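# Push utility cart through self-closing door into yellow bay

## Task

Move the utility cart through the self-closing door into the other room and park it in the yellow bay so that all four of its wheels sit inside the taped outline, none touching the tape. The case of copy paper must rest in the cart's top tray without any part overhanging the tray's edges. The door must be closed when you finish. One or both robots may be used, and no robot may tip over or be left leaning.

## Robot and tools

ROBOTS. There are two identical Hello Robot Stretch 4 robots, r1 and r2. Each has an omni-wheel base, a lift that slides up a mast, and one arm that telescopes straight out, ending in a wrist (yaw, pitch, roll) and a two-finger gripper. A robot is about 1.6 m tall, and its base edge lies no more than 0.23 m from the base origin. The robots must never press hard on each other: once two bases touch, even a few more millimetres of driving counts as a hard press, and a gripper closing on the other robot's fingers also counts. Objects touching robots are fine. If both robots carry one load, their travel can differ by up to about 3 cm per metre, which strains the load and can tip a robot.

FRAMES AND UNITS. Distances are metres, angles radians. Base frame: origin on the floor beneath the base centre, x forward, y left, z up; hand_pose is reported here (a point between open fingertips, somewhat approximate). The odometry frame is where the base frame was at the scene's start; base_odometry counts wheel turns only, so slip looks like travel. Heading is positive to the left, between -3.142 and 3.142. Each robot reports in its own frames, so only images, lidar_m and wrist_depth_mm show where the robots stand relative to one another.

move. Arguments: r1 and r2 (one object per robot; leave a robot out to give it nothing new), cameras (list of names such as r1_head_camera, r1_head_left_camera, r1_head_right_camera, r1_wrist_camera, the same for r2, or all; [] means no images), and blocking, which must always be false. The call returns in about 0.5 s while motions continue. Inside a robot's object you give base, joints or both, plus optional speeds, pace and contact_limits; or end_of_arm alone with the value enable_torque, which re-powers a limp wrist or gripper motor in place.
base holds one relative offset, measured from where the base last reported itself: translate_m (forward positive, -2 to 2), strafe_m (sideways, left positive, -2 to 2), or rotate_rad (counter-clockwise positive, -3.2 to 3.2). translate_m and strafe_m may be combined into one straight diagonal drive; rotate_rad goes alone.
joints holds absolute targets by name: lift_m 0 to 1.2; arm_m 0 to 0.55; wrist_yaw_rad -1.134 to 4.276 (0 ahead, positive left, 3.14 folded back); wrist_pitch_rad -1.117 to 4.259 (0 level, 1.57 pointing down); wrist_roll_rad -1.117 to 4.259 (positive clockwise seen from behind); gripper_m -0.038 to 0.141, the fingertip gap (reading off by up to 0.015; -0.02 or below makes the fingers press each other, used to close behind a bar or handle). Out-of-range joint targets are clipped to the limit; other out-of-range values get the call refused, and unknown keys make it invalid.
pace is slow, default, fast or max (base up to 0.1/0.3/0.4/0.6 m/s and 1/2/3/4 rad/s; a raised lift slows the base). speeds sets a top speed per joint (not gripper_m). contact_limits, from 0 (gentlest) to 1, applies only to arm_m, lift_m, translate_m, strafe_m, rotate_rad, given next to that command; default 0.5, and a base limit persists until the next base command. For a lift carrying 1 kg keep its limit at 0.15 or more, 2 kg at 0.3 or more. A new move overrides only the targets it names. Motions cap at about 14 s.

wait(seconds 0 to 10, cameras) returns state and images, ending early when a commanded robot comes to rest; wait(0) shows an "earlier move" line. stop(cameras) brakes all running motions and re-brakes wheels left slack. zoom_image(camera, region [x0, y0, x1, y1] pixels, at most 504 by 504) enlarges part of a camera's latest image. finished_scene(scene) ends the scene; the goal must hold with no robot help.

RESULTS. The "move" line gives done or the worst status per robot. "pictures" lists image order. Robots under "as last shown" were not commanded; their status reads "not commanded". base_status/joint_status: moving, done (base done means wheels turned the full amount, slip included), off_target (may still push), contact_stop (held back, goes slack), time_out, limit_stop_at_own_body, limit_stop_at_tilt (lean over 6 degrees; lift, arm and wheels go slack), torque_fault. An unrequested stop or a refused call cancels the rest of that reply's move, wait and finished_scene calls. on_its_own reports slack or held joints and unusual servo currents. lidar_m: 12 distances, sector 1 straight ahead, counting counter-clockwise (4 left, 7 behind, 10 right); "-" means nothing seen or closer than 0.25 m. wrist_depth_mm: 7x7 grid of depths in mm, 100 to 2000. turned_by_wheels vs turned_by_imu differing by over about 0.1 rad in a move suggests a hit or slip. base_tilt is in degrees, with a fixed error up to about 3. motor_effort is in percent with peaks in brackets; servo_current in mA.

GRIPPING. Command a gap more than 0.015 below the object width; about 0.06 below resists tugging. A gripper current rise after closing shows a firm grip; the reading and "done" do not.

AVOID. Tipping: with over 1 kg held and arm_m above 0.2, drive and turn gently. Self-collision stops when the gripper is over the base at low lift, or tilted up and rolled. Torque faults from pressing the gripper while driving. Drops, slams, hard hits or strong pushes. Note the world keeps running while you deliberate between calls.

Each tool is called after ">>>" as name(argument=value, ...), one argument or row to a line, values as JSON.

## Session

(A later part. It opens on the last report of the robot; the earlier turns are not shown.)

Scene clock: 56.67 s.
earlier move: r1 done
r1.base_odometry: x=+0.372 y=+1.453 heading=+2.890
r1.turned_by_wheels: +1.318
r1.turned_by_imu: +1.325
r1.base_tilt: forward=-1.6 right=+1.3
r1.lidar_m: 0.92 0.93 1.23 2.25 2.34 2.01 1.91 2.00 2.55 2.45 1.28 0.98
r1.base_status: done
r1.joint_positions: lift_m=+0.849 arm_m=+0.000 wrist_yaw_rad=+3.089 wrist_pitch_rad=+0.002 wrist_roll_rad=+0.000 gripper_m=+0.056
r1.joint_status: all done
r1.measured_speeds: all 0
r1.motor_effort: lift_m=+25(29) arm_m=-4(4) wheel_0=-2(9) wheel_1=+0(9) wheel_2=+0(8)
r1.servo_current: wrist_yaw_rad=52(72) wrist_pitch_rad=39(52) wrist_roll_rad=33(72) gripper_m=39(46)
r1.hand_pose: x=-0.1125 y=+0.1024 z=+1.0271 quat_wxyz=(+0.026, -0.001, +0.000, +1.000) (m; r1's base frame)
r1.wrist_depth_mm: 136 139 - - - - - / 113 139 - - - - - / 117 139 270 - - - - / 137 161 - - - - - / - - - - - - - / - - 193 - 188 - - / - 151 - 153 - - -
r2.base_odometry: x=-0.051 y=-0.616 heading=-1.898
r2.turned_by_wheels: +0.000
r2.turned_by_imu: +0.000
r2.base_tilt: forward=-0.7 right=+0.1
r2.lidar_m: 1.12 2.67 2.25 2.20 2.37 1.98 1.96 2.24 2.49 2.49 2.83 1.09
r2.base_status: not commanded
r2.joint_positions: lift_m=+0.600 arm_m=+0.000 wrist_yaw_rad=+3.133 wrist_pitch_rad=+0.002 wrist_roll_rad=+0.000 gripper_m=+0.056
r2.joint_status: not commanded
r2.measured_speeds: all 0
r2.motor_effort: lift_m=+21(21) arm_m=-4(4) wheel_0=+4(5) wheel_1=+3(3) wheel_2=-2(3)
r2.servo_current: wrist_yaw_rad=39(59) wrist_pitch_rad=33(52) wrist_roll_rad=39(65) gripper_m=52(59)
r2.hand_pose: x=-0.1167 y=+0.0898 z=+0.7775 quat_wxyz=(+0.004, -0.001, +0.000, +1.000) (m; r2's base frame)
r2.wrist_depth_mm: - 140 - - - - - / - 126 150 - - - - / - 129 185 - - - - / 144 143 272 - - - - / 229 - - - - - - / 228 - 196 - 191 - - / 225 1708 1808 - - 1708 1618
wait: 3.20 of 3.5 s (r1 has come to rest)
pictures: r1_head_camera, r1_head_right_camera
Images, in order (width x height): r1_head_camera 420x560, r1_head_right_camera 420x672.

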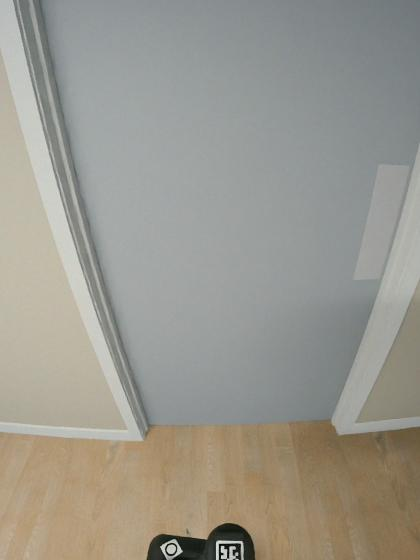

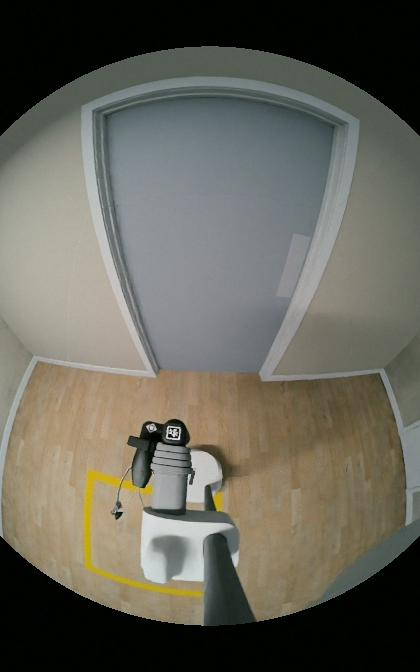

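>>> move(
  blocking=false,
  r2={"base":{"rotate_rad":-0.41},"joints":{"lift_m":0.75,"wrist_yaw_rad":0,"wrist_roll_rad":1.57,"gripper_m":0.1}},
  r1={"joints":{"wrist_yaw_rad":0,"gripper_m":-0.02}},
  cameras=[],
)

>>> wait(
  seconds=3,
  cameras=[],
)

>>> wait(
  seconds=2,
  cameras=["r1_head_camera","r2_head_camera","r2_wrist_camera","r2_head_right_camera"],
)

Scene clock: 101.93 s.
move: r1 moving; r2 moving
r1.base_odometry: x=+0.372 y=+1.453 heading=+2.890
r1.turned_by_wheels: +0.000
r1.turned_by_imu: +0.000
r1.base_tilt: forward=-1.5 right=+1.2
r1.lidar_m: 0.92 0.96 1.24 2.25 2.36 2.00 1.91 2.01 2.54 2.44 1.27 0.98
r1.base_status: not commanded
r1.joint_positions: lift_m=+0.849 arm_m=+0.000 wrist_yaw_rad=+2.503 wrist_pitch_rad=+0.002 wrist_roll_rad=+0.000 gripper_m=+0.037
r1.joint_status: wrist_yaw_rad moving; gripper_m moving
r1.measured_speeds: translate_m=+0.000 strafe_m=+0.000 rotate_rad=+0.000 lift_m=+0.000 arm_m=+0.000 wrist_yaw_rad=-1.819 wrist_pitch_rad=+0.000 wrist_roll_rad=+0.000
r1.motor_effort: lift_m=+25(25) arm_m=-4(4) wheel_0=-2(3) wheel_1=+0(0) wheel_2=+0(0)
r1.servo_current: wrist_yaw_rad=98(111) wrist_pitch_rad=46(52) wrist_roll_rad=33(59) gripper_m=117(117)
r1.hand_pose: x=-0.0085 y=+0.2421 z=+1.0271 quat_wxyz=(+0.314, -0.001, +0.000, +0.949) (m; r1's base frame)
r1.wrist_depth_mm: - - - - - - - / - - - - - - - / - - - - - - - / - - - - - - - / - - - - - - - / - - 196 - 187 - - / - 143 - - - - -
r2.base_odometry: x=-0.051 y=-0.616 heading=-2.145
r2.turned_by_wheels: -0.247
r2.turned_by_imu: -0.240
r2.base_tilt: forward=-0.7 right=+0.1
r2.lidar_m: 1.08 3.34 2.38 2.19 2.30 2.10 1.96 2.04 2.63 2.51 2.60 3.44
r2.base_status: rotate_rad moving
r2.joint_positions: lift_m=+0.638 arm_m=+0.000 wrist_yaw_rad=+2.570 wrist_pitch_rad=+0.002 wrist_roll_rad=+0.589 gripper_m=+0.075
r2.joint_status: lift_m moving; wrist_yaw_rad moving; wrist_roll_rad moving; gripper_m moving
r2.measured_speeds: translate_m=+0.000 strafe_m=+0.003 rotate_rad=-0.858 lift_m=+0.146 arm_m=+0.000 wrist_yaw_rad=-1.744 wrist_pitch_rad=+0.000 wrist_roll_rad=+1.820
r2.motor_effort: lift_m=+23(26) arm_m=-4(4) wheel_0=+7(9) wheel_1=+6(11) wheel_2=+8(12)
r2.servo_current: wrist_yaw_rad=137(137) wrist_pitch_rad=39(46) wrist_roll_rad=72(98) gripper_m=78(111)
r2.hand_pose: x=-0.0243 y=+0.2296 z=+0.8154 quat_wxyz=(+0.270, +0.081, +0.279, +0.918) (m; r2's base frame)
r2.wrist_depth_mm: - - - - - - - / - - - - - - - / - - - - - - - / - - - - - - - / - - - - - - 1576 / - - 190 - 190 1576 1255 / - - - - 1537 1229 1078
pictures: none
No camera images: "cameras" was empty.

Scene clock: 103.77 s.
earlier move: r1 done; r2 moving
r1.base_odometry: x=+0.372 y=+1.453 heading=+2.890
r1.turned_by_wheels: +0.000
r1.turned_by_imu: +0.000
r1.base_tilt: forward=-1.6 right=+1.3
r1.lidar_m: 0.93 0.96 1.23 2.24 2.34 2.02 1.92 2.00 2.52 2.46 1.28 0.99
r1.base_status: not commanded
r1.joint_positions: lift_m=+0.849 arm_m=+0.000 wrist_yaw_rad=+0.003 wrist_pitch_rad=+0.002 wrist_roll_rad=+0.000 gripper_m=-0.019
r1.joint_status: all done
r1.measured_speeds: all 0
r1.motor_effort: lift_m=+25(25) arm_m=-4(4) wheel_0=-2(3) wheel_1=+0(0) wheel_2=+0(0)
r1.servo_current: wrist_yaw_rad=59(117) wrist_pitch_rad=46(52) wrist_roll_rad=39(78) gripper_m=59(124)
r1.hand_pose: x=+0.4596 y=-0.0866 z=+1.0271 quat_wxyz=(+1.000, +0.000, +0.001, +0.001) (m; r1's base frame)
r1.wrist_depth_mm: - - - - - - 715 / 707 - - - - 741 691 / 707 - - - - 750 699 / 707 - - - - 741 699 / 715 - - - - 750 707 / 715 - 183 199 170 - 707 / - 133 163 146 144 - 723
r2.base_odometry: x=-0.051 y=-0.616 heading=-2.307
r2.turned_by_wheels: -0.162
r2.turned_by_imu: -0.158
r2.base_tilt: forward=-0.7 right=+0.1
r2.lidar_m: 1.08 1.17 2.52 2.23 2.24 2.20 1.94 1.98 2.36 2.48 2.51 3.02
r2.base_status: done
r2.joint_positions: lift_m=+0.750 arm_m=+0.000 wrist_yaw_rad=+0.003 wrist_pitch_rad=+0.002 wrist_roll_rad=+1.568 gripper_m=+0.100
r2.joint_status: lift_m moving; wrist_yaw_rad moving; wrist_roll_rad moving; the others done
r2.measured_speeds: all 0
r2.motor_effort: lift_m=+23(26) arm_m=-4(4) wheel_0=+2(9) wheel_1=+4(11) wheel_2=+3(12)
r2.servo_current: wrist_yaw_rad=46(137) wrist_pitch_rad=39(46) wrist_roll_rad=59(98) gripper_m=46(124)
r2.hand_pose: x=+0.4596 y=-0.0866 z=+0.9275 quat_wxyz=(+0.708, +0.706, +0.002, +0.001) (m; r2's base frame)
r2.wrist_depth_mm: - - - - - 1808 1255 / - - - - - 1863 1281 / - - - - - 1863 1308 / - - - 1308 - 946 1308 / - - - 1160 - 931 - / - - 193 1281 193 946 - / - - - - - 1921 1205
wait: 1.83 of 3 s (r1 has come to rest)
pictures: none
No camera images: "cameras" was empty.

Scene clock: 103.83 s.
earlier move: r2 done
r1.base_odometry: x=+0.372 y=+1.453 heading=+2.890
r1.turned_by_wheels: +0.000
r1.turned_by_imu: +0.000
r1.base_tilt: forward=-1.6 right=+1.3
r1.lidar_m: 0.93 0.94 1.25 2.24 2.36 1.99 1.91 1.98 2.53 2.43 1.24 0.97
r1.base_status: not commanded
r1.joint_positions: lift_m=+0.849 arm_m=+0.000 wrist_yaw_rad=+0.003 wrist_pitch_rad=+0.002 wrist_roll_rad=+0.000 gripper_m=-0.019
r1.joint_status: all done
r1.measured_speeds: all 0
r1.motor_effort: lift_m=+25(25) arm_m=-4(4) wheel_0=-3(3) wheel_1=+0(0) wheel_2=+0(0)
r1.servo_current: wrist_yaw_rad=52(117) wrist_pitch_rad=46(52) wrist_roll_rad=59(78) gripper_m=52(124)
r1.hand_pose: x=+0.4596 y=-0.0866 z=+1.0271 quat_wxyz=(+1.000, +0.000, +0.001, +0.001) (m; r1's base frame)
r1.wrist_depth_mm: - - - - - - 707 / 707 - - - - 741 707 / 707 - - - - 741 699 / 723 - - - - 741 715 / 707 - - - - 741 707 / 715 - 183 198 170 - 699 / - 132 163 146 144 - 723
r2.base_odometry: x=-0.051 y=-0.616 heading=-2.307
r2.turned_by_wheels: +0.000
r2.turned_by_imu: +0.000
r2.base_tilt: forward=-0.7 right=+0.1
r2.lidar_m: 1.09 1.18 2.52 2.22 2.23 2.19 1.96 1.96 2.37 2.50 2.53 3.02
r2.base_status: done
r2.joint_positions: lift_m=+0.750 arm_m=+0.000 wrist_yaw_rad=+0.003 wrist_pitch_rad=+0.002 wrist_roll_rad=+1.568 gripper_m=+0.100
r2.joint_status: all done
r2.measured_speeds: all 0
r2.motor_effort: lift_m=+21(26) arm_m=-4(4) wheel_0=+2(9) wheel_1=+4(11) wheel_2=+3(12)
r2.servo_current: wrist_yaw_rad=46(137) wrist_pitch_rad=39(46) wrist_roll_rad=46(98) gripper_m=46(124)
r2.hand_pose: x=+0.4596 y=-0.0866 z=+0.9275 quat_wxyz=(+0.708, +0.706, +0.002, +0.000) (m; r2's base frame)
r2.wrist_depth_mm: - - - - - 1808 1255 / - - - - - 1863 1281 / - - - - - 1863 1281 / - - - 1308 - 931 1308 / - - - 1182 - 931 - / - - 192 1255 192 946 - / - - - - - 1863 1229
wait: 0.07 of 2 s (r2 has come to rest)
pictures: r1_head_camera, r2_head_camera, r2_head_right_camera, r2_wrist_camera
Images, in order (width x height): r1_head_camera 420x560, r2_head_camera 420x560, r2_head_right_camera 420x672, r2_wrist_camera 616x392.

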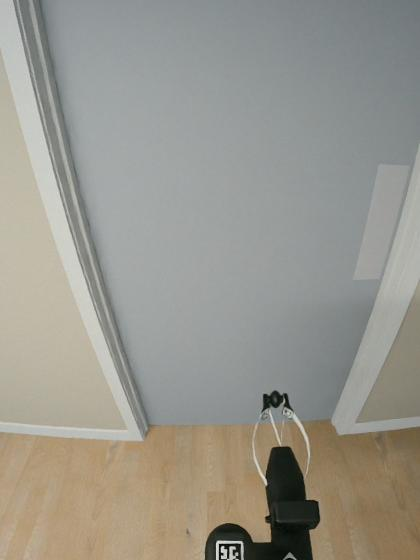

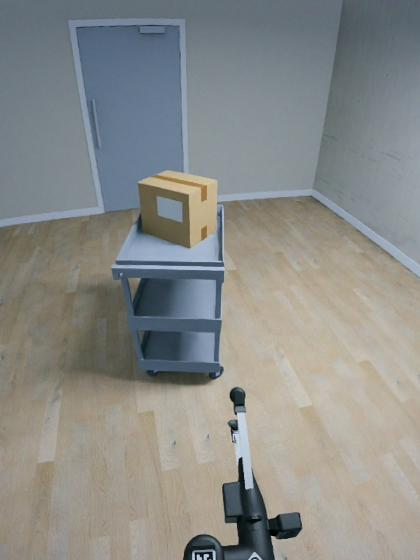

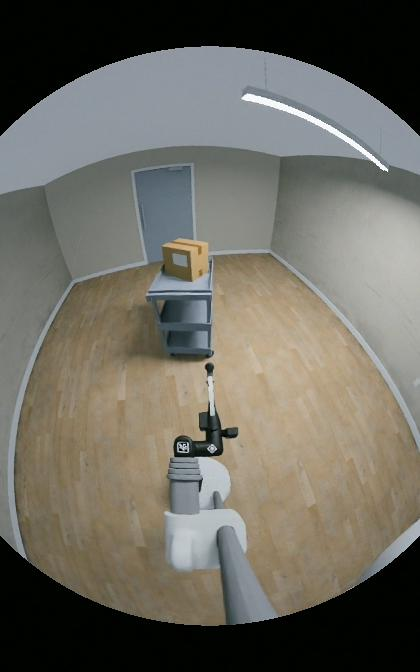

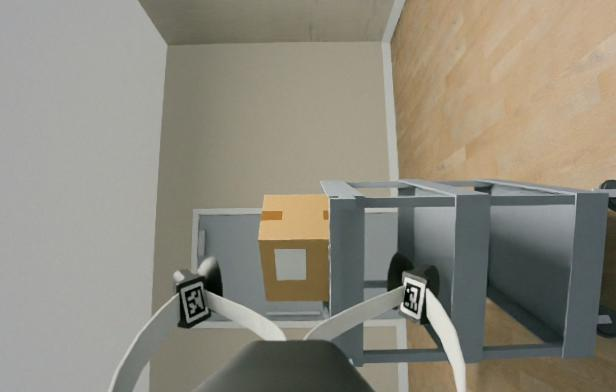

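>>> move(
  blocking=false,
  r2={"base":{"translate_m":0.35,"strafe_m":0.14},"joints":{"lift_m":0.65}},
  r1={"base":{"strafe_m":-0.12}},
  cameras=[],
)

>>> wait(
  seconds=2.5,
  cameras=[],
)

>>> wait(
  seconds=1,
  cameras=["r1_head_camera","r2_head_camera","r2_wrist_camera"],
)

Scene clock: 115.07 s.
move: r1 moving; r2 moving
r1.base_odometry: x=+0.381 y=+1.488 heading=+2.890
r1.turned_by_wheels: +0.000
r1.turned_by_imu: +0.000
r1.base_tilt: forward=-1.6 right=+1.2
r1.lidar_m: 0.93 0.97 1.21 2.29 2.37 2.03 1.92 2.01 2.53 2.40 1.27 1.00
r1.base_status: strafe_m moving
r1.joint_positions: lift_m=+0.849 arm_m=+0.000 wrist_yaw_rad=+0.003 wrist_pitch_rad=+0.002 wrist_roll_rad=+0.000 gripper_m=-0.019
r1.joint_status: not commanded
r1.measured_speeds: translate_m=+0.000 strafe_m=-0.141 rotate_rad=+0.001 lift_m=+0.000 arm_m=+0.000 wrist_yaw_rad=+0.000 wrist_pitch_rad=+0.000 wrist_roll_rad=+0.000
r1.motor_effort: lift_m=+25(25) arm_m=-4(4) wheel_0=+11(11) wheel_1=-8(11) wheel_2=+0(1)
r1.servo_current: wrist_yaw_rad=52(59) wrist_pitch_rad=39(46) wrist_roll_rad=59(59) gripper_m=59(59)
r1.hand_pose: x=+0.4596 y=-0.0866 z=+1.0271 quat_wxyz=(+1.000, +0.000, +0.001, +0.001) (m; r1's base frame)
r1.wrist_depth_mm: - - - - - - 691 / - - - - - 750 707 / - - - - - 741 715 / - - - - - 750 707 / - - - - - 741 691 / - - 183 198 171 - 707 / - 132 163 147 144 - 715
r2.base_odometry: x=-0.062 y=-0.648 heading=-2.307
r2.turned_by_wheels: +0.000
r2.turned_by_imu: +0.001
r2.base_tilt: forward=-0.7 right=+0.0
r2.lidar_m: 1.06 1.16 2.53 2.20 2.22 2.26 2.00 2.02 2.42 2.50 2.50 3.04
r2.base_status: translate_m moving; strafe_m moving
r2.joint_positions: lift_m=+0.712 arm_m=+0.000 wrist_yaw_rad=+0.003 wrist_pitch_rad=+0.002 wrist_roll_rad=+1.568 gripper_m=+0.100
r2.joint_status: lift_m moving
r2.measured_speeds: translate_m=+0.122 strafe_m=+0.049 rotate_rad=+0.005 lift_m=-0.146 arm_m=+0.000 wrist_yaw_rad=+0.000 wrist_pitch_rad=+0.000 wrist_roll_rad=+0.000
r2.motor_effort: lift_m=+10(19) arm_m=-4(4) wheel_0=+6(7) wheel_1=+10(11) wheel_2=-12(12)
r2.servo_current: wrist_yaw_rad=39(72) wrist_pitch_rad=39(46) wrist_roll_rad=39(65) gripper_m=52(59)
r2.hand_pose: x=+0.4596 y=-0.0866 z=+0.8901 quat_wxyz=(+0.708, +0.706, +0.002, +0.000) (m; r2's base frame)
r2.wrist_depth_mm: - - - - - 1808 1205 / - - - - - 1808 1255 / - - - - - 1756 1229 / - - - 1281 - 1397 1229 / - - - 1118 1537 917 - / - - 193 917 187 - - / - - - - - 1863 1182
pictures: none
No camera images: "cameras" was empty.

Scene clock: 116.13 s.
earlier move: r1 done; r2 moving
r1.base_odometry: x=+0.402 y=+1.569 heading=+2.890
r1.turned_by_wheels: +0.000
r1.turned_by_imu: +0.000
r1.base_tilt: forward=-1.6 right=+1.2
r1.lidar_m: 0.92 0.98 1.24 2.38 2.48 2.02 1.91 2.01 2.40 2.33 1.28 0.96
r1.base_status: done
r1.joint_positions: lift_m=+0.849 arm_m=+0.000 wrist_yaw_rad=+0.003 wrist_pitch_rad=+0.002 wrist_roll_rad=+0.000 gripper_m=-0.019
r1.joint_status: not commanded
r1.measured_speeds: all 0
r1.motor_effort: lift_m=+25(25) arm_m=-4(4) wheel_0=+2(11) wheel_1=+1(11) wheel_2=+0(1)
r1.servo_current: wrist_yaw_rad=46(65) wrist_pitch_rad=39(52) wrist_roll_rad=39(65) gripper_m=52(59)
r1.hand_pose: x=+0.4596 y=-0.0866 z=+1.0271 quat_wxyz=(+1.000, +0.000, +0.001, +0.001) (m; r1's base frame)
r1.wrist_depth_mm: - - - - - 707 - / - - - - 750 723 - / - - - - 741 741 - / - - - - 741 741 - / - - - - - 741 - / - - 183 198 170 707 - / - 133 163 146 144 654 -
r2.base_odometry: x=-0.152 y=-0.889 heading=-2.307
r2.turned_by_wheels: +0.000
r2.turned_by_imu: +0.000
r2.base_tilt: forward=-0.6 right=+0.0
r2.lidar_m: 0.82 0.90 2.47 2.17 2.18 2.54 2.24 2.26 2.74 2.55 2.56 3.08
r2.base_status: translate_m moving; strafe_m moving
r2.joint_positions: lift_m=+0.650 arm_m=+0.000 wrist_yaw_rad=+0.003 wrist_pitch_rad=+0.002 wrist_roll_rad=+1.568 gripper_m=+0.100
r2.joint_status: all done
r2.measured_speeds: translate_m=+0.205 strafe_m=+0.083 rotate_rad=+0.001 lift_m=+0.000 arm_m=+0.000 wrist_yaw_rad=+0.000 wrist_pitch_rad=+0.000 wrist_roll_rad=+0.000
r2.motor_effort: lift_m=+14(19) arm_m=-4(4) wheel_0=+2(9) wheel_1=+3(11) wheel_2=-4(13)
r2.servo_current: wrist_yaw_rad=65(72) wrist_pitch_rad=39(46) wrist_roll_rad=39(65) gripper_m=52(59)
r2.hand_pose: x=+0.4595 y=-0.0866 z=+0.8281 quat_wxyz=(+0.708, +0.706, +0.001, +0.000) (m; r2's base frame)
r2.wrist_depth_mm: - - - - - 1708 1138 / - - - - - 1661 1160 / - - - - - 1576 1138 / - - 991 668 - 668 - / - - 976 676 - 683 - / - - 192 627 195 691 - / - - - - - - -
wait: 1.07 of 2.5 s (r1 has come to rest)
pictures: none
No camera images: "cameras" was empty.

Scene clock: 117.13 s.
earlier move: r2 moving
r1.base_odometry: x=+0.402 y=+1.569 heading=+2.890
r1.turned_by_wheels: +0.000
r1.turned_by_imu: +0.000
r1.base_tilt: forward=-1.6 right=+1.3
r1.lidar_m: 0.92 0.94 1.23 2.38 2.48 2.01 1.91 2.00 2.41 2.32 1.26 0.98
r1.base_status: done
r1.joint_positions: lift_m=+0.849 arm_m=+0.000 wrist_yaw_rad=+0.003 wrist_pitch_rad=+0.002 wrist_roll_rad=+0.000 gripper_m=-0.019
r1.joint_status: not commanded
r1.measured_speeds: all 0
r1.motor_effort: lift_m=+25(25) arm_m=-4(4) wheel_0=+2(11) wheel_1=+1(11) wheel_2=+0(1)
r1.servo_current: wrist_yaw_rad=46(65) wrist_pitch_rad=39(52) wrist_roll_rad=52(65) gripper_m=52(59)
r1.hand_pose: x=+0.4596 y=-0.0866 z=+1.0271 quat_wxyz=(+1.000, +0.000, +0.001, +0.001) (m; r1's base frame)
r1.wrist_depth_mm: - - - - - 699 - / - - - - 741 715 - / - - - - 732 741 - / - - - - 741 741 - / - - - - - 750 - / - - 183 198 170 715 - / - 132 163 147 144 668 -
r2.base_odometry: x=-0.182 y=-0.969 heading=-2.307
r2.turned_by_wheels: +0.000
r2.turned_by_imu: +0.000
r2.base_tilt: forward=-0.7 right=+0.1
r2.lidar_m: 0.74 3.42 2.45 2.16 2.18 2.64 2.33 2.34 2.83 2.56 2.56 0.76
r2.base_status: translate_m moving; strafe_m moving
r2.joint_positions: lift_m=+0.650 arm_m=+0.000 wrist_yaw_rad=+0.003 wrist_pitch_rad=+0.002 wrist_roll_rad=+1.568 gripper_m=+0.100
r2.joint_status: all done
r2.measured_speeds: all 0
r2.motor_effort: lift_m=+14(19) arm_m=-4(4) wheel_0=+3(9) wheel_1=+3(11) wheel_2=-3(13)
r2.servo_current: wrist_yaw_rad=52(72) wrist_pitch_rad=46(46) wrist_roll_rad=52(65) gripper_m=52(59)
r2.hand_pose: x=+0.4595 y=-0.0866 z=+0.8281 quat_wxyz=(+0.708, +0.706, +0.001, +0.000) (m; r2's base frame)
r2.wrist_depth_mm: - - - - - 1618 1118 / - - - - - 1576 1138 / - - - 569 - 569 - / - - 842 585 - 580 - / - - 904 591 - 591 - / - - 193 603 195 603 - / - - - - - 615 1160
wait: 1.00 s; no rest
pictures: r1_head_camera, r2_head_camera, r2_wrist_camera
Images, in order (width x height): r1_head_camera 420x560, r2_head_camera 420x560, r2_wrist_camera 616x392.

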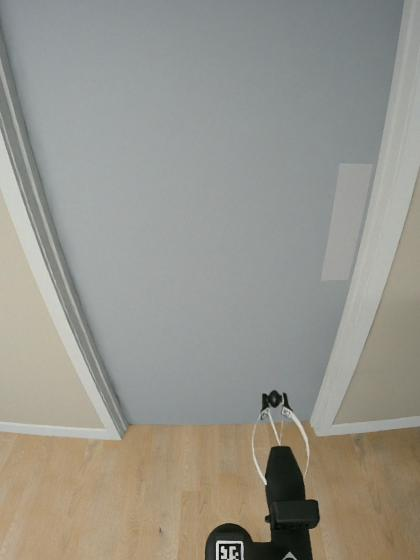

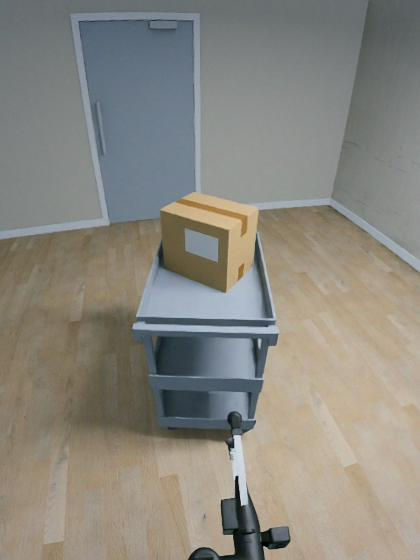

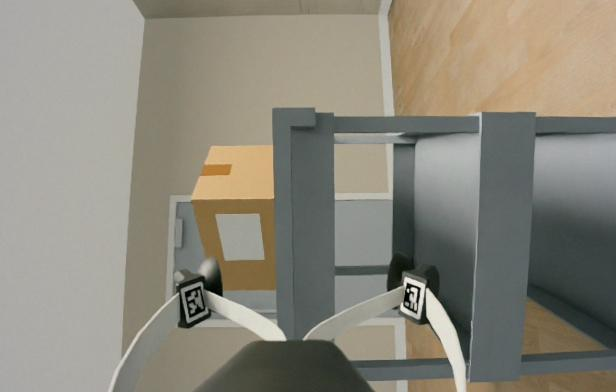

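>>> move(
  blocking=false,
  r2={"base":{"translate_m":0.24},"joints":{"lift_m":0.66,"gripper_m":0.138},"pace":"slow","contact_limits":{"translate_m":0.2}},
  cameras=[],
)

>>> wait(
  seconds=4,
  cameras=["r2_head_camera","r2_wrist_camera"],
)

Scene clock: 126.47 s.
earlier move: r2 done
move: r2 moving
r1: as last shown
r1.lidar_m: 0.93 0.95 1.24 2.38 2.46 1.98 1.91 2.01 2.42 2.33 1.25 0.98
r1.motor_effort: lift_m=+25(25) arm_m=-4(4) wheel_0=+3(3) wheel_1=+1(2) wheel_2=+0(0)
r1.servo_current: wrist_yaw_rad=59(65) wrist_pitch_rad=46(46) wrist_roll_rad=46(59) gripper_m=52(52)
r1.wrist_depth_mm: - - - - - 707 - / - - - - 732 715 - / - - - - 741 741 - / - - - - 759 741 - / - - - - - 750 - / - - 182 198 170 715 - / - 132 163 147 144 654 -
r2.base_odometry: x=-0.190 y=-0.979 heading=-2.307
r2.turned_by_wheels: +0.000
r2.turned_by_imu: +0.001
r2.base_tilt: forward=-0.7 right=+0.1
r2.lidar_m: 0.74 3.40 2.44 2.17 2.16 2.64 2.34 2.37 2.85 2.56 2.58 0.79
r2.base_status: translate_m moving
r2.joint_positions: lift_m=+0.660 arm_m=+0.000 wrist_yaw_rad=+0.003 wrist_pitch_rad=+0.002 wrist_roll_rad=+1.568 gripper_m=+0.108
r2.joint_status: lift_m moving; gripper_m moving
r2.measured_speeds: translate_m=+0.048 strafe_m=+0.000 rotate_rad=+0.000 lift_m=+0.000 arm_m=+0.000 wrist_yaw_rad=+0.000 wrist_pitch_rad=+0.000 wrist_roll_rad=+0.000
r2.motor_effort: lift_m=+22(24) arm_m=-4(4) wheel_0=+5(9) wheel_1=+8(8) wheel_2=-8(11)
r2.servo_current: wrist_yaw_rad=46(59) wrist_pitch_rad=39(46) wrist_roll_rad=52(52) gripper_m=78(78)
r2.contact_limits: translate_m 0.2
r2.hand_pose: x=+0.4595 y=-0.0866 z=+0.8375 quat_wxyz=(+0.708, +0.706, +0.001, +0.000) (m; r2's base frame)
r2.wrist_depth_mm: - - - - - 1661 1160 / - - - - - 1661 1160 / - - - 559 - 564 - / - - 831 569 - 574 - / - - 904 574 - 585 - / - - 196 585 191 597 1160 / - - - - - 597 1118
pictures: none
No camera images: "cameras" was empty.

Scene clock: 129.63 s.
earlier move: r2 done
r1.base_odometry: x=+0.402 y=+1.569 heading=+2.890
r1.turned_by_wheels: +0.000
r1.turned_by_imu: +0.000
r1.base_tilt: forward=-1.6 right=+1.3
r1.lidar_m: 0.92 0.99 1.21 2.38 2.48 2.02 1.91 2.01 2.40 2.31 1.26 0.96
r1.base_status: not commanded
r1.joint_positions: lift_m=+0.849 arm_m=+0.000 wrist_yaw_rad=+0.003 wrist_pitch_rad=+0.002 wrist_roll_rad=+0.000 gripper_m=-0.019
r1.joint_status: not commanded
r1.measured_speeds: all 0
r1.motor_effort: lift_m=+25(25) arm_m=-4(4) wheel_0=+2(3) wheel_1=+1(2) wheel_2=+0(0)
r1.servo_current: wrist_yaw_rad=46(72) wrist_pitch_rad=39(52) wrist_roll_rad=46(72) gripper_m=52(59)
r1.hand_pose: x=+0.4596 y=-0.0866 z=+1.0271 quat_wxyz=(+1.000, +0.000, +0.001, +0.001) (m; r1's base frame)
r1.wrist_depth_mm: - - - - - 715 - / - - - - 732 715 - / - - - - 741 750 - / - - - - 741 741 - / - - - - - 741 - / - - 182 199 170 715 - / - 133 163 147 144 661 -
r2.base_odometry: x=-0.343 y=-1.147 heading=-2.307
r2.turned_by_wheels: +0.000
r2.turned_by_imu: +0.000
r2.base_tilt: forward=-0.7 right=+0.1
r2.lidar_m: 0.51 0.58 2.49 2.22 2.24 2.72 2.56 2.56 2.83 2.51 2.52 0.54
r2.base_status: done
r2.joint_positions: lift_m=+0.660 arm_m=+0.000 wrist_yaw_rad=+0.003 wrist_pitch_rad=+0.002 wrist_roll_rad=+1.568 gripper_m=+0.138
r2.joint_status: all done
r2.measured_speeds: all 0
r2.motor_effort: lift_m=+21(24) arm_m=-4(4) wheel_0=+4(11) wheel_1=+4(8) wheel_2=-6(11)
r2.servo_current: wrist_yaw_rad=33(65) wrist_pitch_rad=33(52) wrist_roll_rad=52(59) gripper_m=46(85)
r2.contact_limits: translate_m 0.2
r2.hand_pose: x=+0.4595 y=-0.0866 z=+0.8375 quat_wxyz=(+0.708, +0.706, +0.001, +0.000) (m; r2's base frame)
r2.wrist_depth_mm: - - - - - 1661 1118 / - - - 276 342 340 340 / - - 723 338 - - - / - - 580 343 - - - / - - 621 351 - - - / - - 676 296 211 183 - / - - - - - - -
wait: 3.17 of 4 s (r2 has come to rest)
pictures: r2_head_camera, r2_wrist_camera
Images, in order (width x height): r2_head_camera 420x560, r2_wrist_camera 616x392.

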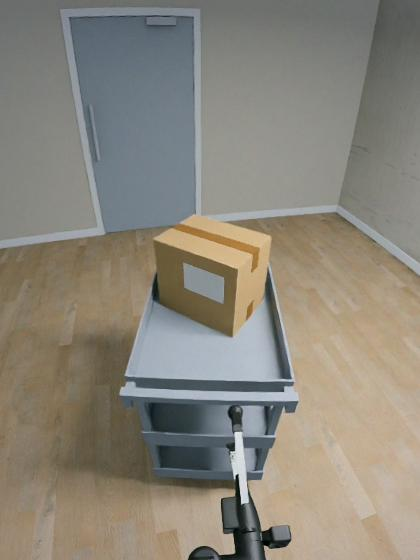

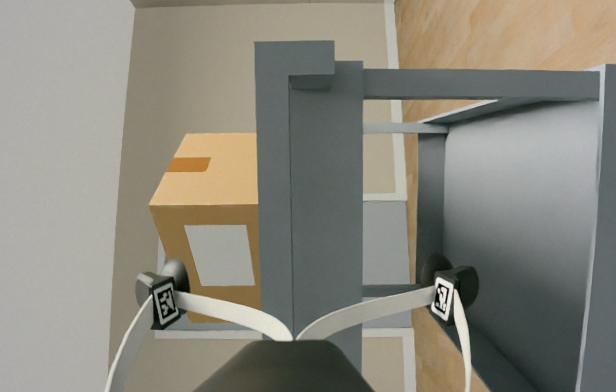

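>>> move(
  blocking=false,
  r2={"base":{"translate_m":0.15},"pace":"slow","contact_limits":{"translate_m":0.1}},
  cameras=[],
)

>>> wait(
  seconds=4,
  cameras=["r2_head_camera","r2_wrist_camera"],
)

Scene clock: 144.10 s.
move: r2 moving
r1: as last shown
r1.lidar_m: 0.93 0.98 1.24 2.37 2.45 2.00 1.91 1.99 2.44 2.33 1.27 0.96
r1.servo_current: wrist_yaw_rad=52(52) wrist_pitch_rad=39(52) wrist_roll_rad=26(59) gripper_m=59(59)
r1.wrist_depth_mm: - - - - - 699 - / - - - - 741 707 - / - - - - 750 741 - / - - - - 732 741 - / - - - - - 750 - / - - 183 199 170 715 - / - 132 163 146 144 668 -
r2.base_odometry: x=-0.351 y=-1.156 heading=-2.307
r2.turned_by_wheels: +0.000
r2.turned_by_imu: +0.001
r2.base_tilt: forward=-0.7 right=+0.1
r2.lidar_m: 0.51 0.53 2.51 2.22 2.25 2.70 2.57 2.59 2.79 2.52 2.53 0.52
r2.base_status: translate_m moving
r2.joint_positions: lift_m=+0.660 arm_m=+0.000 wrist_yaw_rad=+0.003 wrist_pitch_rad=+0.002 wrist_roll_rad=+1.568 gripper_m=+0.138
r2.joint_status: not commanded
r2.measured_speeds: translate_m=+0.048 strafe_m=+0.000 rotate_rad=-0.003 lift_m=+0.000 arm_m=+0.000 wrist_yaw_rad=+0.000 wrist_pitch_rad=+0.000 wrist_roll_rad=+0.000
r2.motor_effort: lift_m=+22(22) arm_m=-4(4) wheel_0=+7(9) wheel_1=+6(7) wheel_2=-9(10)
r2.servo_current: wrist_yaw_rad=46(46) wrist_pitch_rad=46(46) wrist_roll_rad=46(65) gripper_m=52(59)
r2.contact_limits: translate_m 0.1
r2.hand_pose: x=+0.4595 y=-0.0866 z=+0.8375 quat_wxyz=(+0.708, +0.706, +0.001, +0.000) (m; r2's base frame)
r2.wrist_depth_mm: - - - - - 1618 1160 / - - - 274 342 343 340 / - - 715 325 - - - / - - 574 336 - - - / - - 609 338 - - - / - - 668 283 211 184 - / - - - - - - -
pictures: none
No camera images: "cameras" was empty.

Scene clock: 146.37 s.
earlier move: r2 done
r1.base_odometry: x=+0.402 y=+1.569 heading=+2.890
r1.turned_by_wheels: +0.000
r1.turned_by_imu: +0.000
r1.base_tilt: forward=-1.6 right=+1.2
r1.lidar_m: 0.93 0.96 1.21 2.37 2.47 2.00 1.90 2.02 2.41 2.33 1.28 0.97
r1.base_status: not commanded
r1.joint_positions: lift_m=+0.849 arm_m=+0.000 wrist_yaw_rad=+0.003 wrist_pitch_rad=+0.002 wrist_roll_rad=+0.000 gripper_m=-0.019
r1.joint_status: not commanded
r1.measured_speeds: all 0
r1.motor_effort: lift_m=+25(25) arm_m=-4(4) wheel_0=+2(3) wheel_1=+1(2) wheel_2=+0(0)
r1.servo_current: wrist_yaw_rad=52(72) wrist_pitch_rad=39(52) wrist_roll_rad=52(65) gripper_m=59(59)
r1.hand_pose: x=+0.4596 y=-0.0866 z=+1.0271 quat_wxyz=(+1.000, +0.000, +0.001, +0.001) (m; r1's base frame)
r1.wrist_depth_mm: - - - - - 707 - / - - - - 732 715 - / - - - - 732 732 - / - - - - 741 732 - / - - - - - 750 - / - - 183 199 170 723 - / - 132 163 147 145 654 -
r2.base_odometry: x=-0.444 y=-1.258 heading=-2.307
r2.turned_by_wheels: +0.000
r2.turned_by_imu: +0.000
r2.base_tilt: forward=-0.7 right=+0.1
r2.lidar_m: 0.37 0.41 2.54 2.25 2.27 2.70 2.71 2.73 2.79 2.49 2.50 0.40
r2.base_status: done
r2.joint_positions: lift_m=+0.660 arm_m=+0.000 wrist_yaw_rad=-0.001 wrist_pitch_rad=+0.001 wrist_roll_rad=+1.568 gripper_m=+0.138
r2.joint_status: not commanded
r2.measured_speeds: all 0
r2.motor_effort: lift_m=+20(22) arm_m=-4(4) wheel_0=+2(9) wheel_1=+3(8) wheel_2=-8(10)
r2.servo_current: wrist_yaw_rad=52(65) wrist_pitch_rad=46(46) wrist_roll_rad=39(65) gripper_m=52(59)
r2.contact_limits: translate_m 0.1
r2.hand_pose: x=+0.4592 y=-0.0876 z=+0.8377 quat_wxyz=(+0.708, +0.706, +0.000, -0.001) (m; r2's base frame)
r2.wrist_depth_mm: - - - 201 204 218 216 / - - - 206 206 1756 1160 / - - 559 208 209 778 - / - 484 442 211 211 798 - / - 473 452 213 214 768 - / - - 156 163 213 - - / - - 609 - - - -
wait: 2.27 of 4 s (r2 has come to rest)
pictures: r2_head_camera, r2_wrist_camera
Images, in order (width x height): r2_head_camera 420x560, r2_wrist_camera 616x392.

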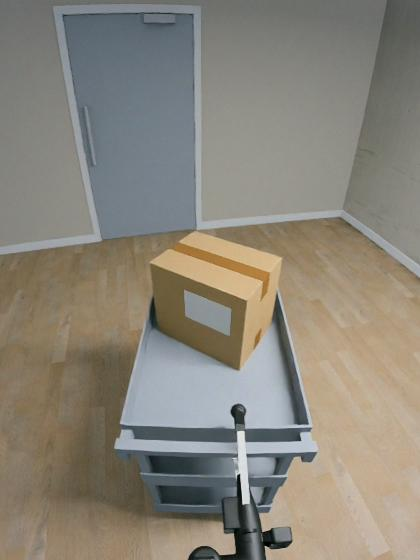

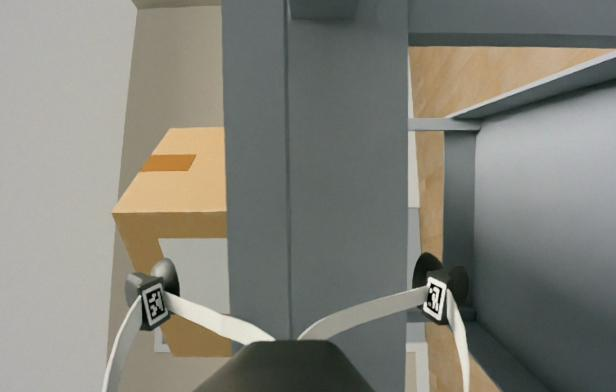

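>>> move(
  blocking=false,
  r2={"joints":{"gripper_m":0.02}},
  cameras=[],
)

>>> wait(
  seconds=2.5,
  cameras=[],
)

>>> move(
  blocking=false,
  r2={"base":{"translate_m":-0.6},"pace":"slow"},
  cameras=["r2_wrist_camera"],
)

>>> wait(
  seconds=8,
  cameras=["r2_head_camera","r2_wrist_camera","r2_head_right_camera"],
)

Scene clock: 154.07 s.
move: r2 moving
r1: as last shown
r1.base_tilt: forward=-1.6 right=+1.3
r1.lidar_m: 0.93 0.98 1.21 2.38 2.44 2.00 1.90 2.01 2.40 2.32 1.27 0.96
r1.motor_effort: lift_m=+25(25) arm_m=-4(4) wheel_0=+3(3) wheel_1=+1(1) wheel_2=+0(0)
r1.servo_current: wrist_yaw_rad=59(65) wrist_pitch_rad=39(52) wrist_roll_rad=33(59) gripper_m=52(59)
r1.wrist_depth_mm: - - - - - 699 - / - - - - 741 707 - / - - - - 750 732 - / - - - - 732 732 - / - - - - - 741 - / - - 183 199 170 715 - / - 133 163 146 144 661 -
r2.base_odometry: x=-0.444 y=-1.258 heading=-2.307
r2.turned_by_wheels: +0.000
r2.turned_by_imu: +0.001
r2.base_tilt: forward=-0.7 right=+0.1
r2.lidar_m: 0.38 0.40 2.52 2.26 2.28 2.73 2.71 2.74 2.79 2.49 2.49 0.41
r2.base_status: not commanded
r2.joint_positions: lift_m=+0.660 arm_m=+0.000 wrist_yaw_rad=-0.001 wrist_pitch_rad=+0.001 wrist_roll_rad=+1.568 gripper_m=+0.126
r2.joint_status: gripper_m moving
r2.measured_speeds: translate_m=+0.000 strafe_m=+0.000 rotate_rad=+0.000 lift_m=+0.000 arm_m=+0.000 wrist_yaw_rad=+0.000 wrist_pitch_rad=-0.002 wrist_roll_rad=+0.000
r2.motor_effort: lift_m=+20(20) arm_m=-4(4) wheel_0=+3(3) wheel_1=+4(4) wheel_2=-8(8)
r2.servo_current: wrist_yaw_rad=46(46) wrist_pitch_rad=39(46) wrist_roll_rad=46(52) gripper_m=104(104)
r2.contact_limits: translate_m 0.1
r2.hand_pose: x=+0.4592 y=-0.0876 z=+0.8377 quat_wxyz=(+0.708, +0.706, +0.000, -0.001) (m; r2's base frame)
r2.wrist_depth_mm: - - - 201 204 219 218 / - - - 206 206 1708 1118 / - - 554 208 208 778 - / - 484 442 211 211 809 - / - 484 449 213 213 750 - / - - 156 163 202 - - / - - 609 - - - -
pictures: none
No camera images: "cameras" was empty.

Scene clock: 155.67 s.
earlier move: r2 done
r1.base_odometry: x=+0.402 y=+1.569 heading=+2.890
r1.turned_by_wheels: +0.000
r1.turned_by_imu: +0.000
r1.base_tilt: forward=-1.6 right=+1.3
r1.lidar_m: 0.92 0.97 1.24 2.38 2.44 2.00 1.90 1.99 2.43 2.32 1.25 0.97
r1.base_status: not commanded
r1.joint_positions: lift_m=+0.849 arm_m=+0.000 wrist_yaw_rad=+0.003 wrist_pitch_rad=+0.002 wrist_roll_rad=+0.000 gripper_m=-0.019
r1.joint_status: not commanded
r1.measured_speeds: all 0
r1.motor_effort: lift_m=+25(25) arm_m=-4(4) wheel_0=+2(3) wheel_1=+1(2) wheel_2=+0(0)
r1.servo_current: wrist_yaw_rad=52(65) wrist_pitch_rad=39(52) wrist_roll_rad=46(65) gripper_m=59(59)
r1.hand_pose: x=+0.4596 y=-0.0866 z=+1.0271 quat_wxyz=(+1.000, +0.000, +0.001, +0.001) (m; r1's base frame)
r1.wrist_depth_mm: - - - - - 699 - / - - - - 741 707 - / - - - - 741 750 - / - - - - 741 741 - / - - - - - 741 - / - - 183 198 170 707 - / - 132 163 147 144 661 -
r2.base_odometry: x=-0.444 y=-1.258 heading=-2.307
r2.turned_by_wheels: +0.000
r2.turned_by_imu: +0.000
r2.base_tilt: forward=-0.7 right=+0.1
r2.lidar_m: 0.37 0.40 2.52 2.25 2.26 2.72 2.71 2.72 2.80 2.48 2.51 0.38
r2.base_status: not commanded
r2.joint_positions: lift_m=+0.660 arm_m=+0.000 wrist_yaw_rad=-0.001 wrist_pitch_rad=+0.004 wrist_roll_rad=+1.568 gripper_m=+0.022
r2.joint_status: all done
r2.measured_speeds: all 0
r2.motor_effort: lift_m=+20(20) arm_m=-4(4) wheel_0=+2(3) wheel_1=+3(4) wheel_2=-4(8)
r2.servo_current: wrist_yaw_rad=46(59) wrist_pitch_rad=46(46) wrist_roll_rad=46(59) gripper_m=176(351)
r2.contact_limits: translate_m 0.1
r2.hand_pose: x=+0.4592 y=-0.0876 z=+0.8368 quat_wxyz=(+0.708, +0.706, +0.001, -0.002) (m; r2's base frame)
r2.wrist_depth_mm: - - 143 201 207 229 228 / - - 145 203 204 1618 - / - - 147 206 208 - - / - 449 149 209 211 - - / - 480 150 212 211 - - / - 504 153 214 181 160 - / - - 603 - - 1921 -
wait: 1.60 of 2.5 s (r2 has come to rest)
pictures: none
No camera images: "cameras" was empty.

Scene clock: 156.17 s.
move: r2 moving
r1: as last shown
r1.lidar_m: 0.92 0.97 1.24 2.35 2.48 2.01 1.90 1.98 2.41 2.32 1.29 0.98
r1.motor_effort: lift_m=+25(25) arm_m=-4(4) wheel_0=+2(3) wheel_1=+1(1) wheel_2=+0(0)
r1.servo_current: wrist_yaw_rad=33(59) wrist_pitch_rad=33(46) wrist_roll_rad=46(59) gripper_m=39(59)
r1.wrist_depth_mm: - - - - - 699 - / - - - - 732 715 - / - - - - 741 741 - / - - - - 741 759 - / - - - - - 750 - / - - 183 199 170 723 - / - 132 163 146 144 661 -
r2.base_odometry: x=-0.435 y=-1.249 heading=-2.307
r2.turned_by_wheels: +0.000
r2.turned_by_imu: +0.000
r2.base_tilt: forward=-0.7 right=+0.1
r2.lidar_m: 0.37 0.43 2.54 2.25 2.28 2.74 2.70 2.72 2.78 2.50 2.50 0.42
r2.base_status: translate_m moving
r2.joint_positions: lift_m=+0.660 arm_m=+0.000 wrist_yaw_rad=-0.001 wrist_pitch_rad=+0.004 wrist_roll_rad=+1.568 gripper_m=+0.022
r2.joint_status: not commanded
r2.measured_speeds: translate_m=-0.048 strafe_m=+0.000 rotate_rad=+0.002 lift_m=+0.000 arm_m=+0.000 wrist_yaw_rad=+0.000 wrist_pitch_rad=+0.000 wrist_roll_rad=+0.000
r2.motor_effort: lift_m=+20(20) arm_m=-4(4) wheel_0=-1(7) wheel_1=-5(7) wheel_2=+9(11)
r2.servo_current: wrist_yaw_rad=39(59) wrist_pitch_rad=46(46) wrist_roll_rad=33(65) gripper_m=163(176)
r2.hand_pose: x=+0.4592 y=-0.0876 z=+0.8368 quat_wxyz=(+0.708, +0.706, +0.001, -0.002) (m; r2's base frame)
r2.wrist_depth_mm: - - 154 212 218 227 226 / - - 156 215 - 1576 - / - - 159 217 809 - - / - 477 160 220 831 - - / - 496 162 223 224 - - / - - 165 226 182 163 - / - - - - - 1983 -
pictures: r2_wrist_camera
Images, in order (width x height): r2_wrist_camera 616x392.

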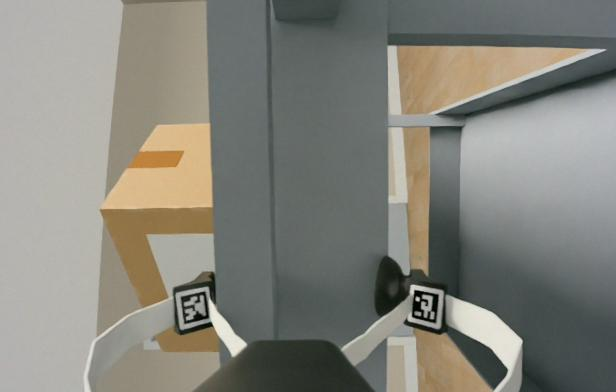

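Scene clock: 162.97 s.
earlier move: r2 done
r1.base_odometry: x=+0.402 y=+1.569 heading=+2.890
r1.turned_by_wheels: +0.000
r1.turned_by_imu: +0.000
r1.base_tilt: forward=-1.6 right=+1.3
r1.lidar_m: 0.93 0.98 1.24 2.39 2.45 2.00 1.89 2.02 2.41 2.32 1.27 0.97
r1.base_status: not commanded
r1.joint_positions: lift_m=+0.849 arm_m=+0.000 wrist_yaw_rad=+0.003 wrist_pitch_rad=+0.002 wrist_roll_rad=+0.000 gripper_m=-0.019
r1.joint_status: not commanded
r1.measured_speeds: all 0
r1.motor_effort: lift_m=+25(25) arm_m=-4(4) wheel_0=+3(3) wheel_1=+1(2) wheel_2=+0(0)
r1.servo_current: wrist_yaw_rad=46(78) wrist_pitch_rad=39(52) wrist_roll_rad=33(72) gripper_m=52(59)
r1.hand_pose: x=+0.4596 y=-0.0866 z=+1.0271 quat_wxyz=(+1.000, +0.000, +0.001, +0.001) (m; r1's base frame)
r1.wrist_depth_mm: - - - - - 699 - / - - - - 741 707 - / - - - - 750 741 - / - - - - 741 741 - / - - - - - 732 - / - - 183 199 170 715 - / - 132 163 146 144 661 -
r2.base_odometry: x=-0.041 y=-0.814 heading=-2.307
r2.turned_by_wheels: +0.000
r2.turned_by_imu: +0.004
r2.base_tilt: forward=-0.7 right=+0.1
r2.lidar_m: 0.39 0.43 2.42 2.13 2.15 2.40 2.12 2.13 2.59 2.60 2.63 0.45
r2.base_status: done
r2.joint_positions: lift_m=+0.660 arm_m=+0.000 wrist_yaw_rad=+0.004 wrist_pitch_rad=-0.003 wrist_roll_rad=+1.569 gripper_m=+0.021
r2.joint_status: not commanded
r2.measured_speeds: all 0
r2.motor_effort: lift_m=+16(20) arm_m=-5(6) wheel_0=-1(11) wheel_1=-4(8) wheel_2=+8(17)
r2.servo_current: wrist_yaw_rad=52(65) wrist_pitch_rad=39(52) wrist_roll_rad=46(65) gripper_m=65(176)
r2.hand_pose: x=+0.4597 y=-0.0863 z=+0.8393 quat_wxyz=(+0.708, +0.706, +0.000, +0.003) (m; r2's base frame)
r2.wrist_depth_mm: - - - 177 234 237 236 / - - - 235 236 1618 1118 / - - 654 236 238 820 - / - - 504 239 239 820 - / - - 492 182 240 - - / - - 189 183 186 - - / - - 627 - - 1983 -
wait: 6.80 of 8 s (r2 has come to rest)
pictures: r2_head_camera, r2_head_right_camera, r2_wrist_camera
Images, in order (width x height): r2_head_camera 420x560, r2_head_right_camera 420x672, r2_wrist_camera 616x392.

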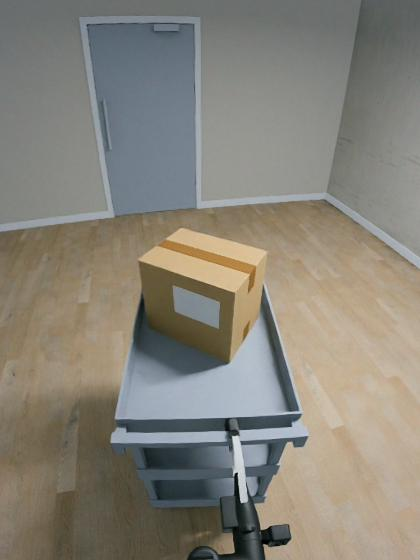

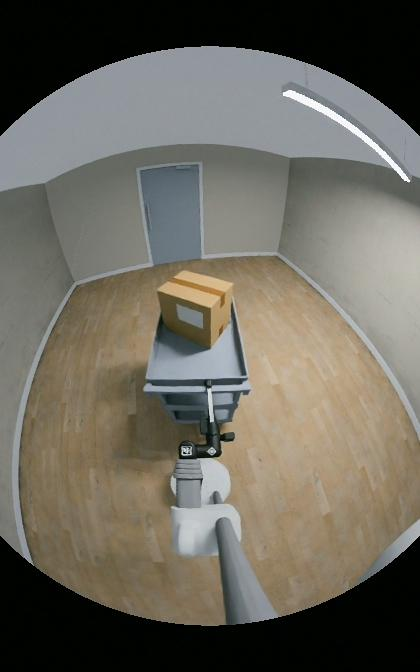

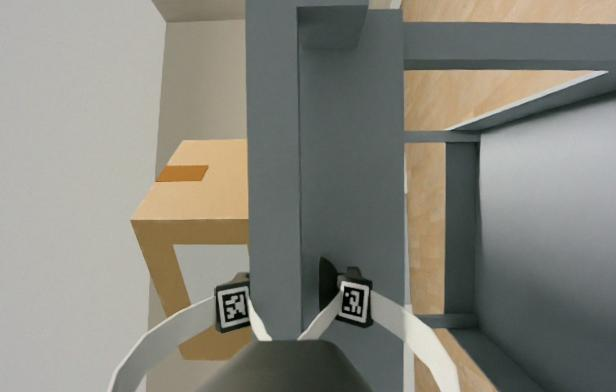

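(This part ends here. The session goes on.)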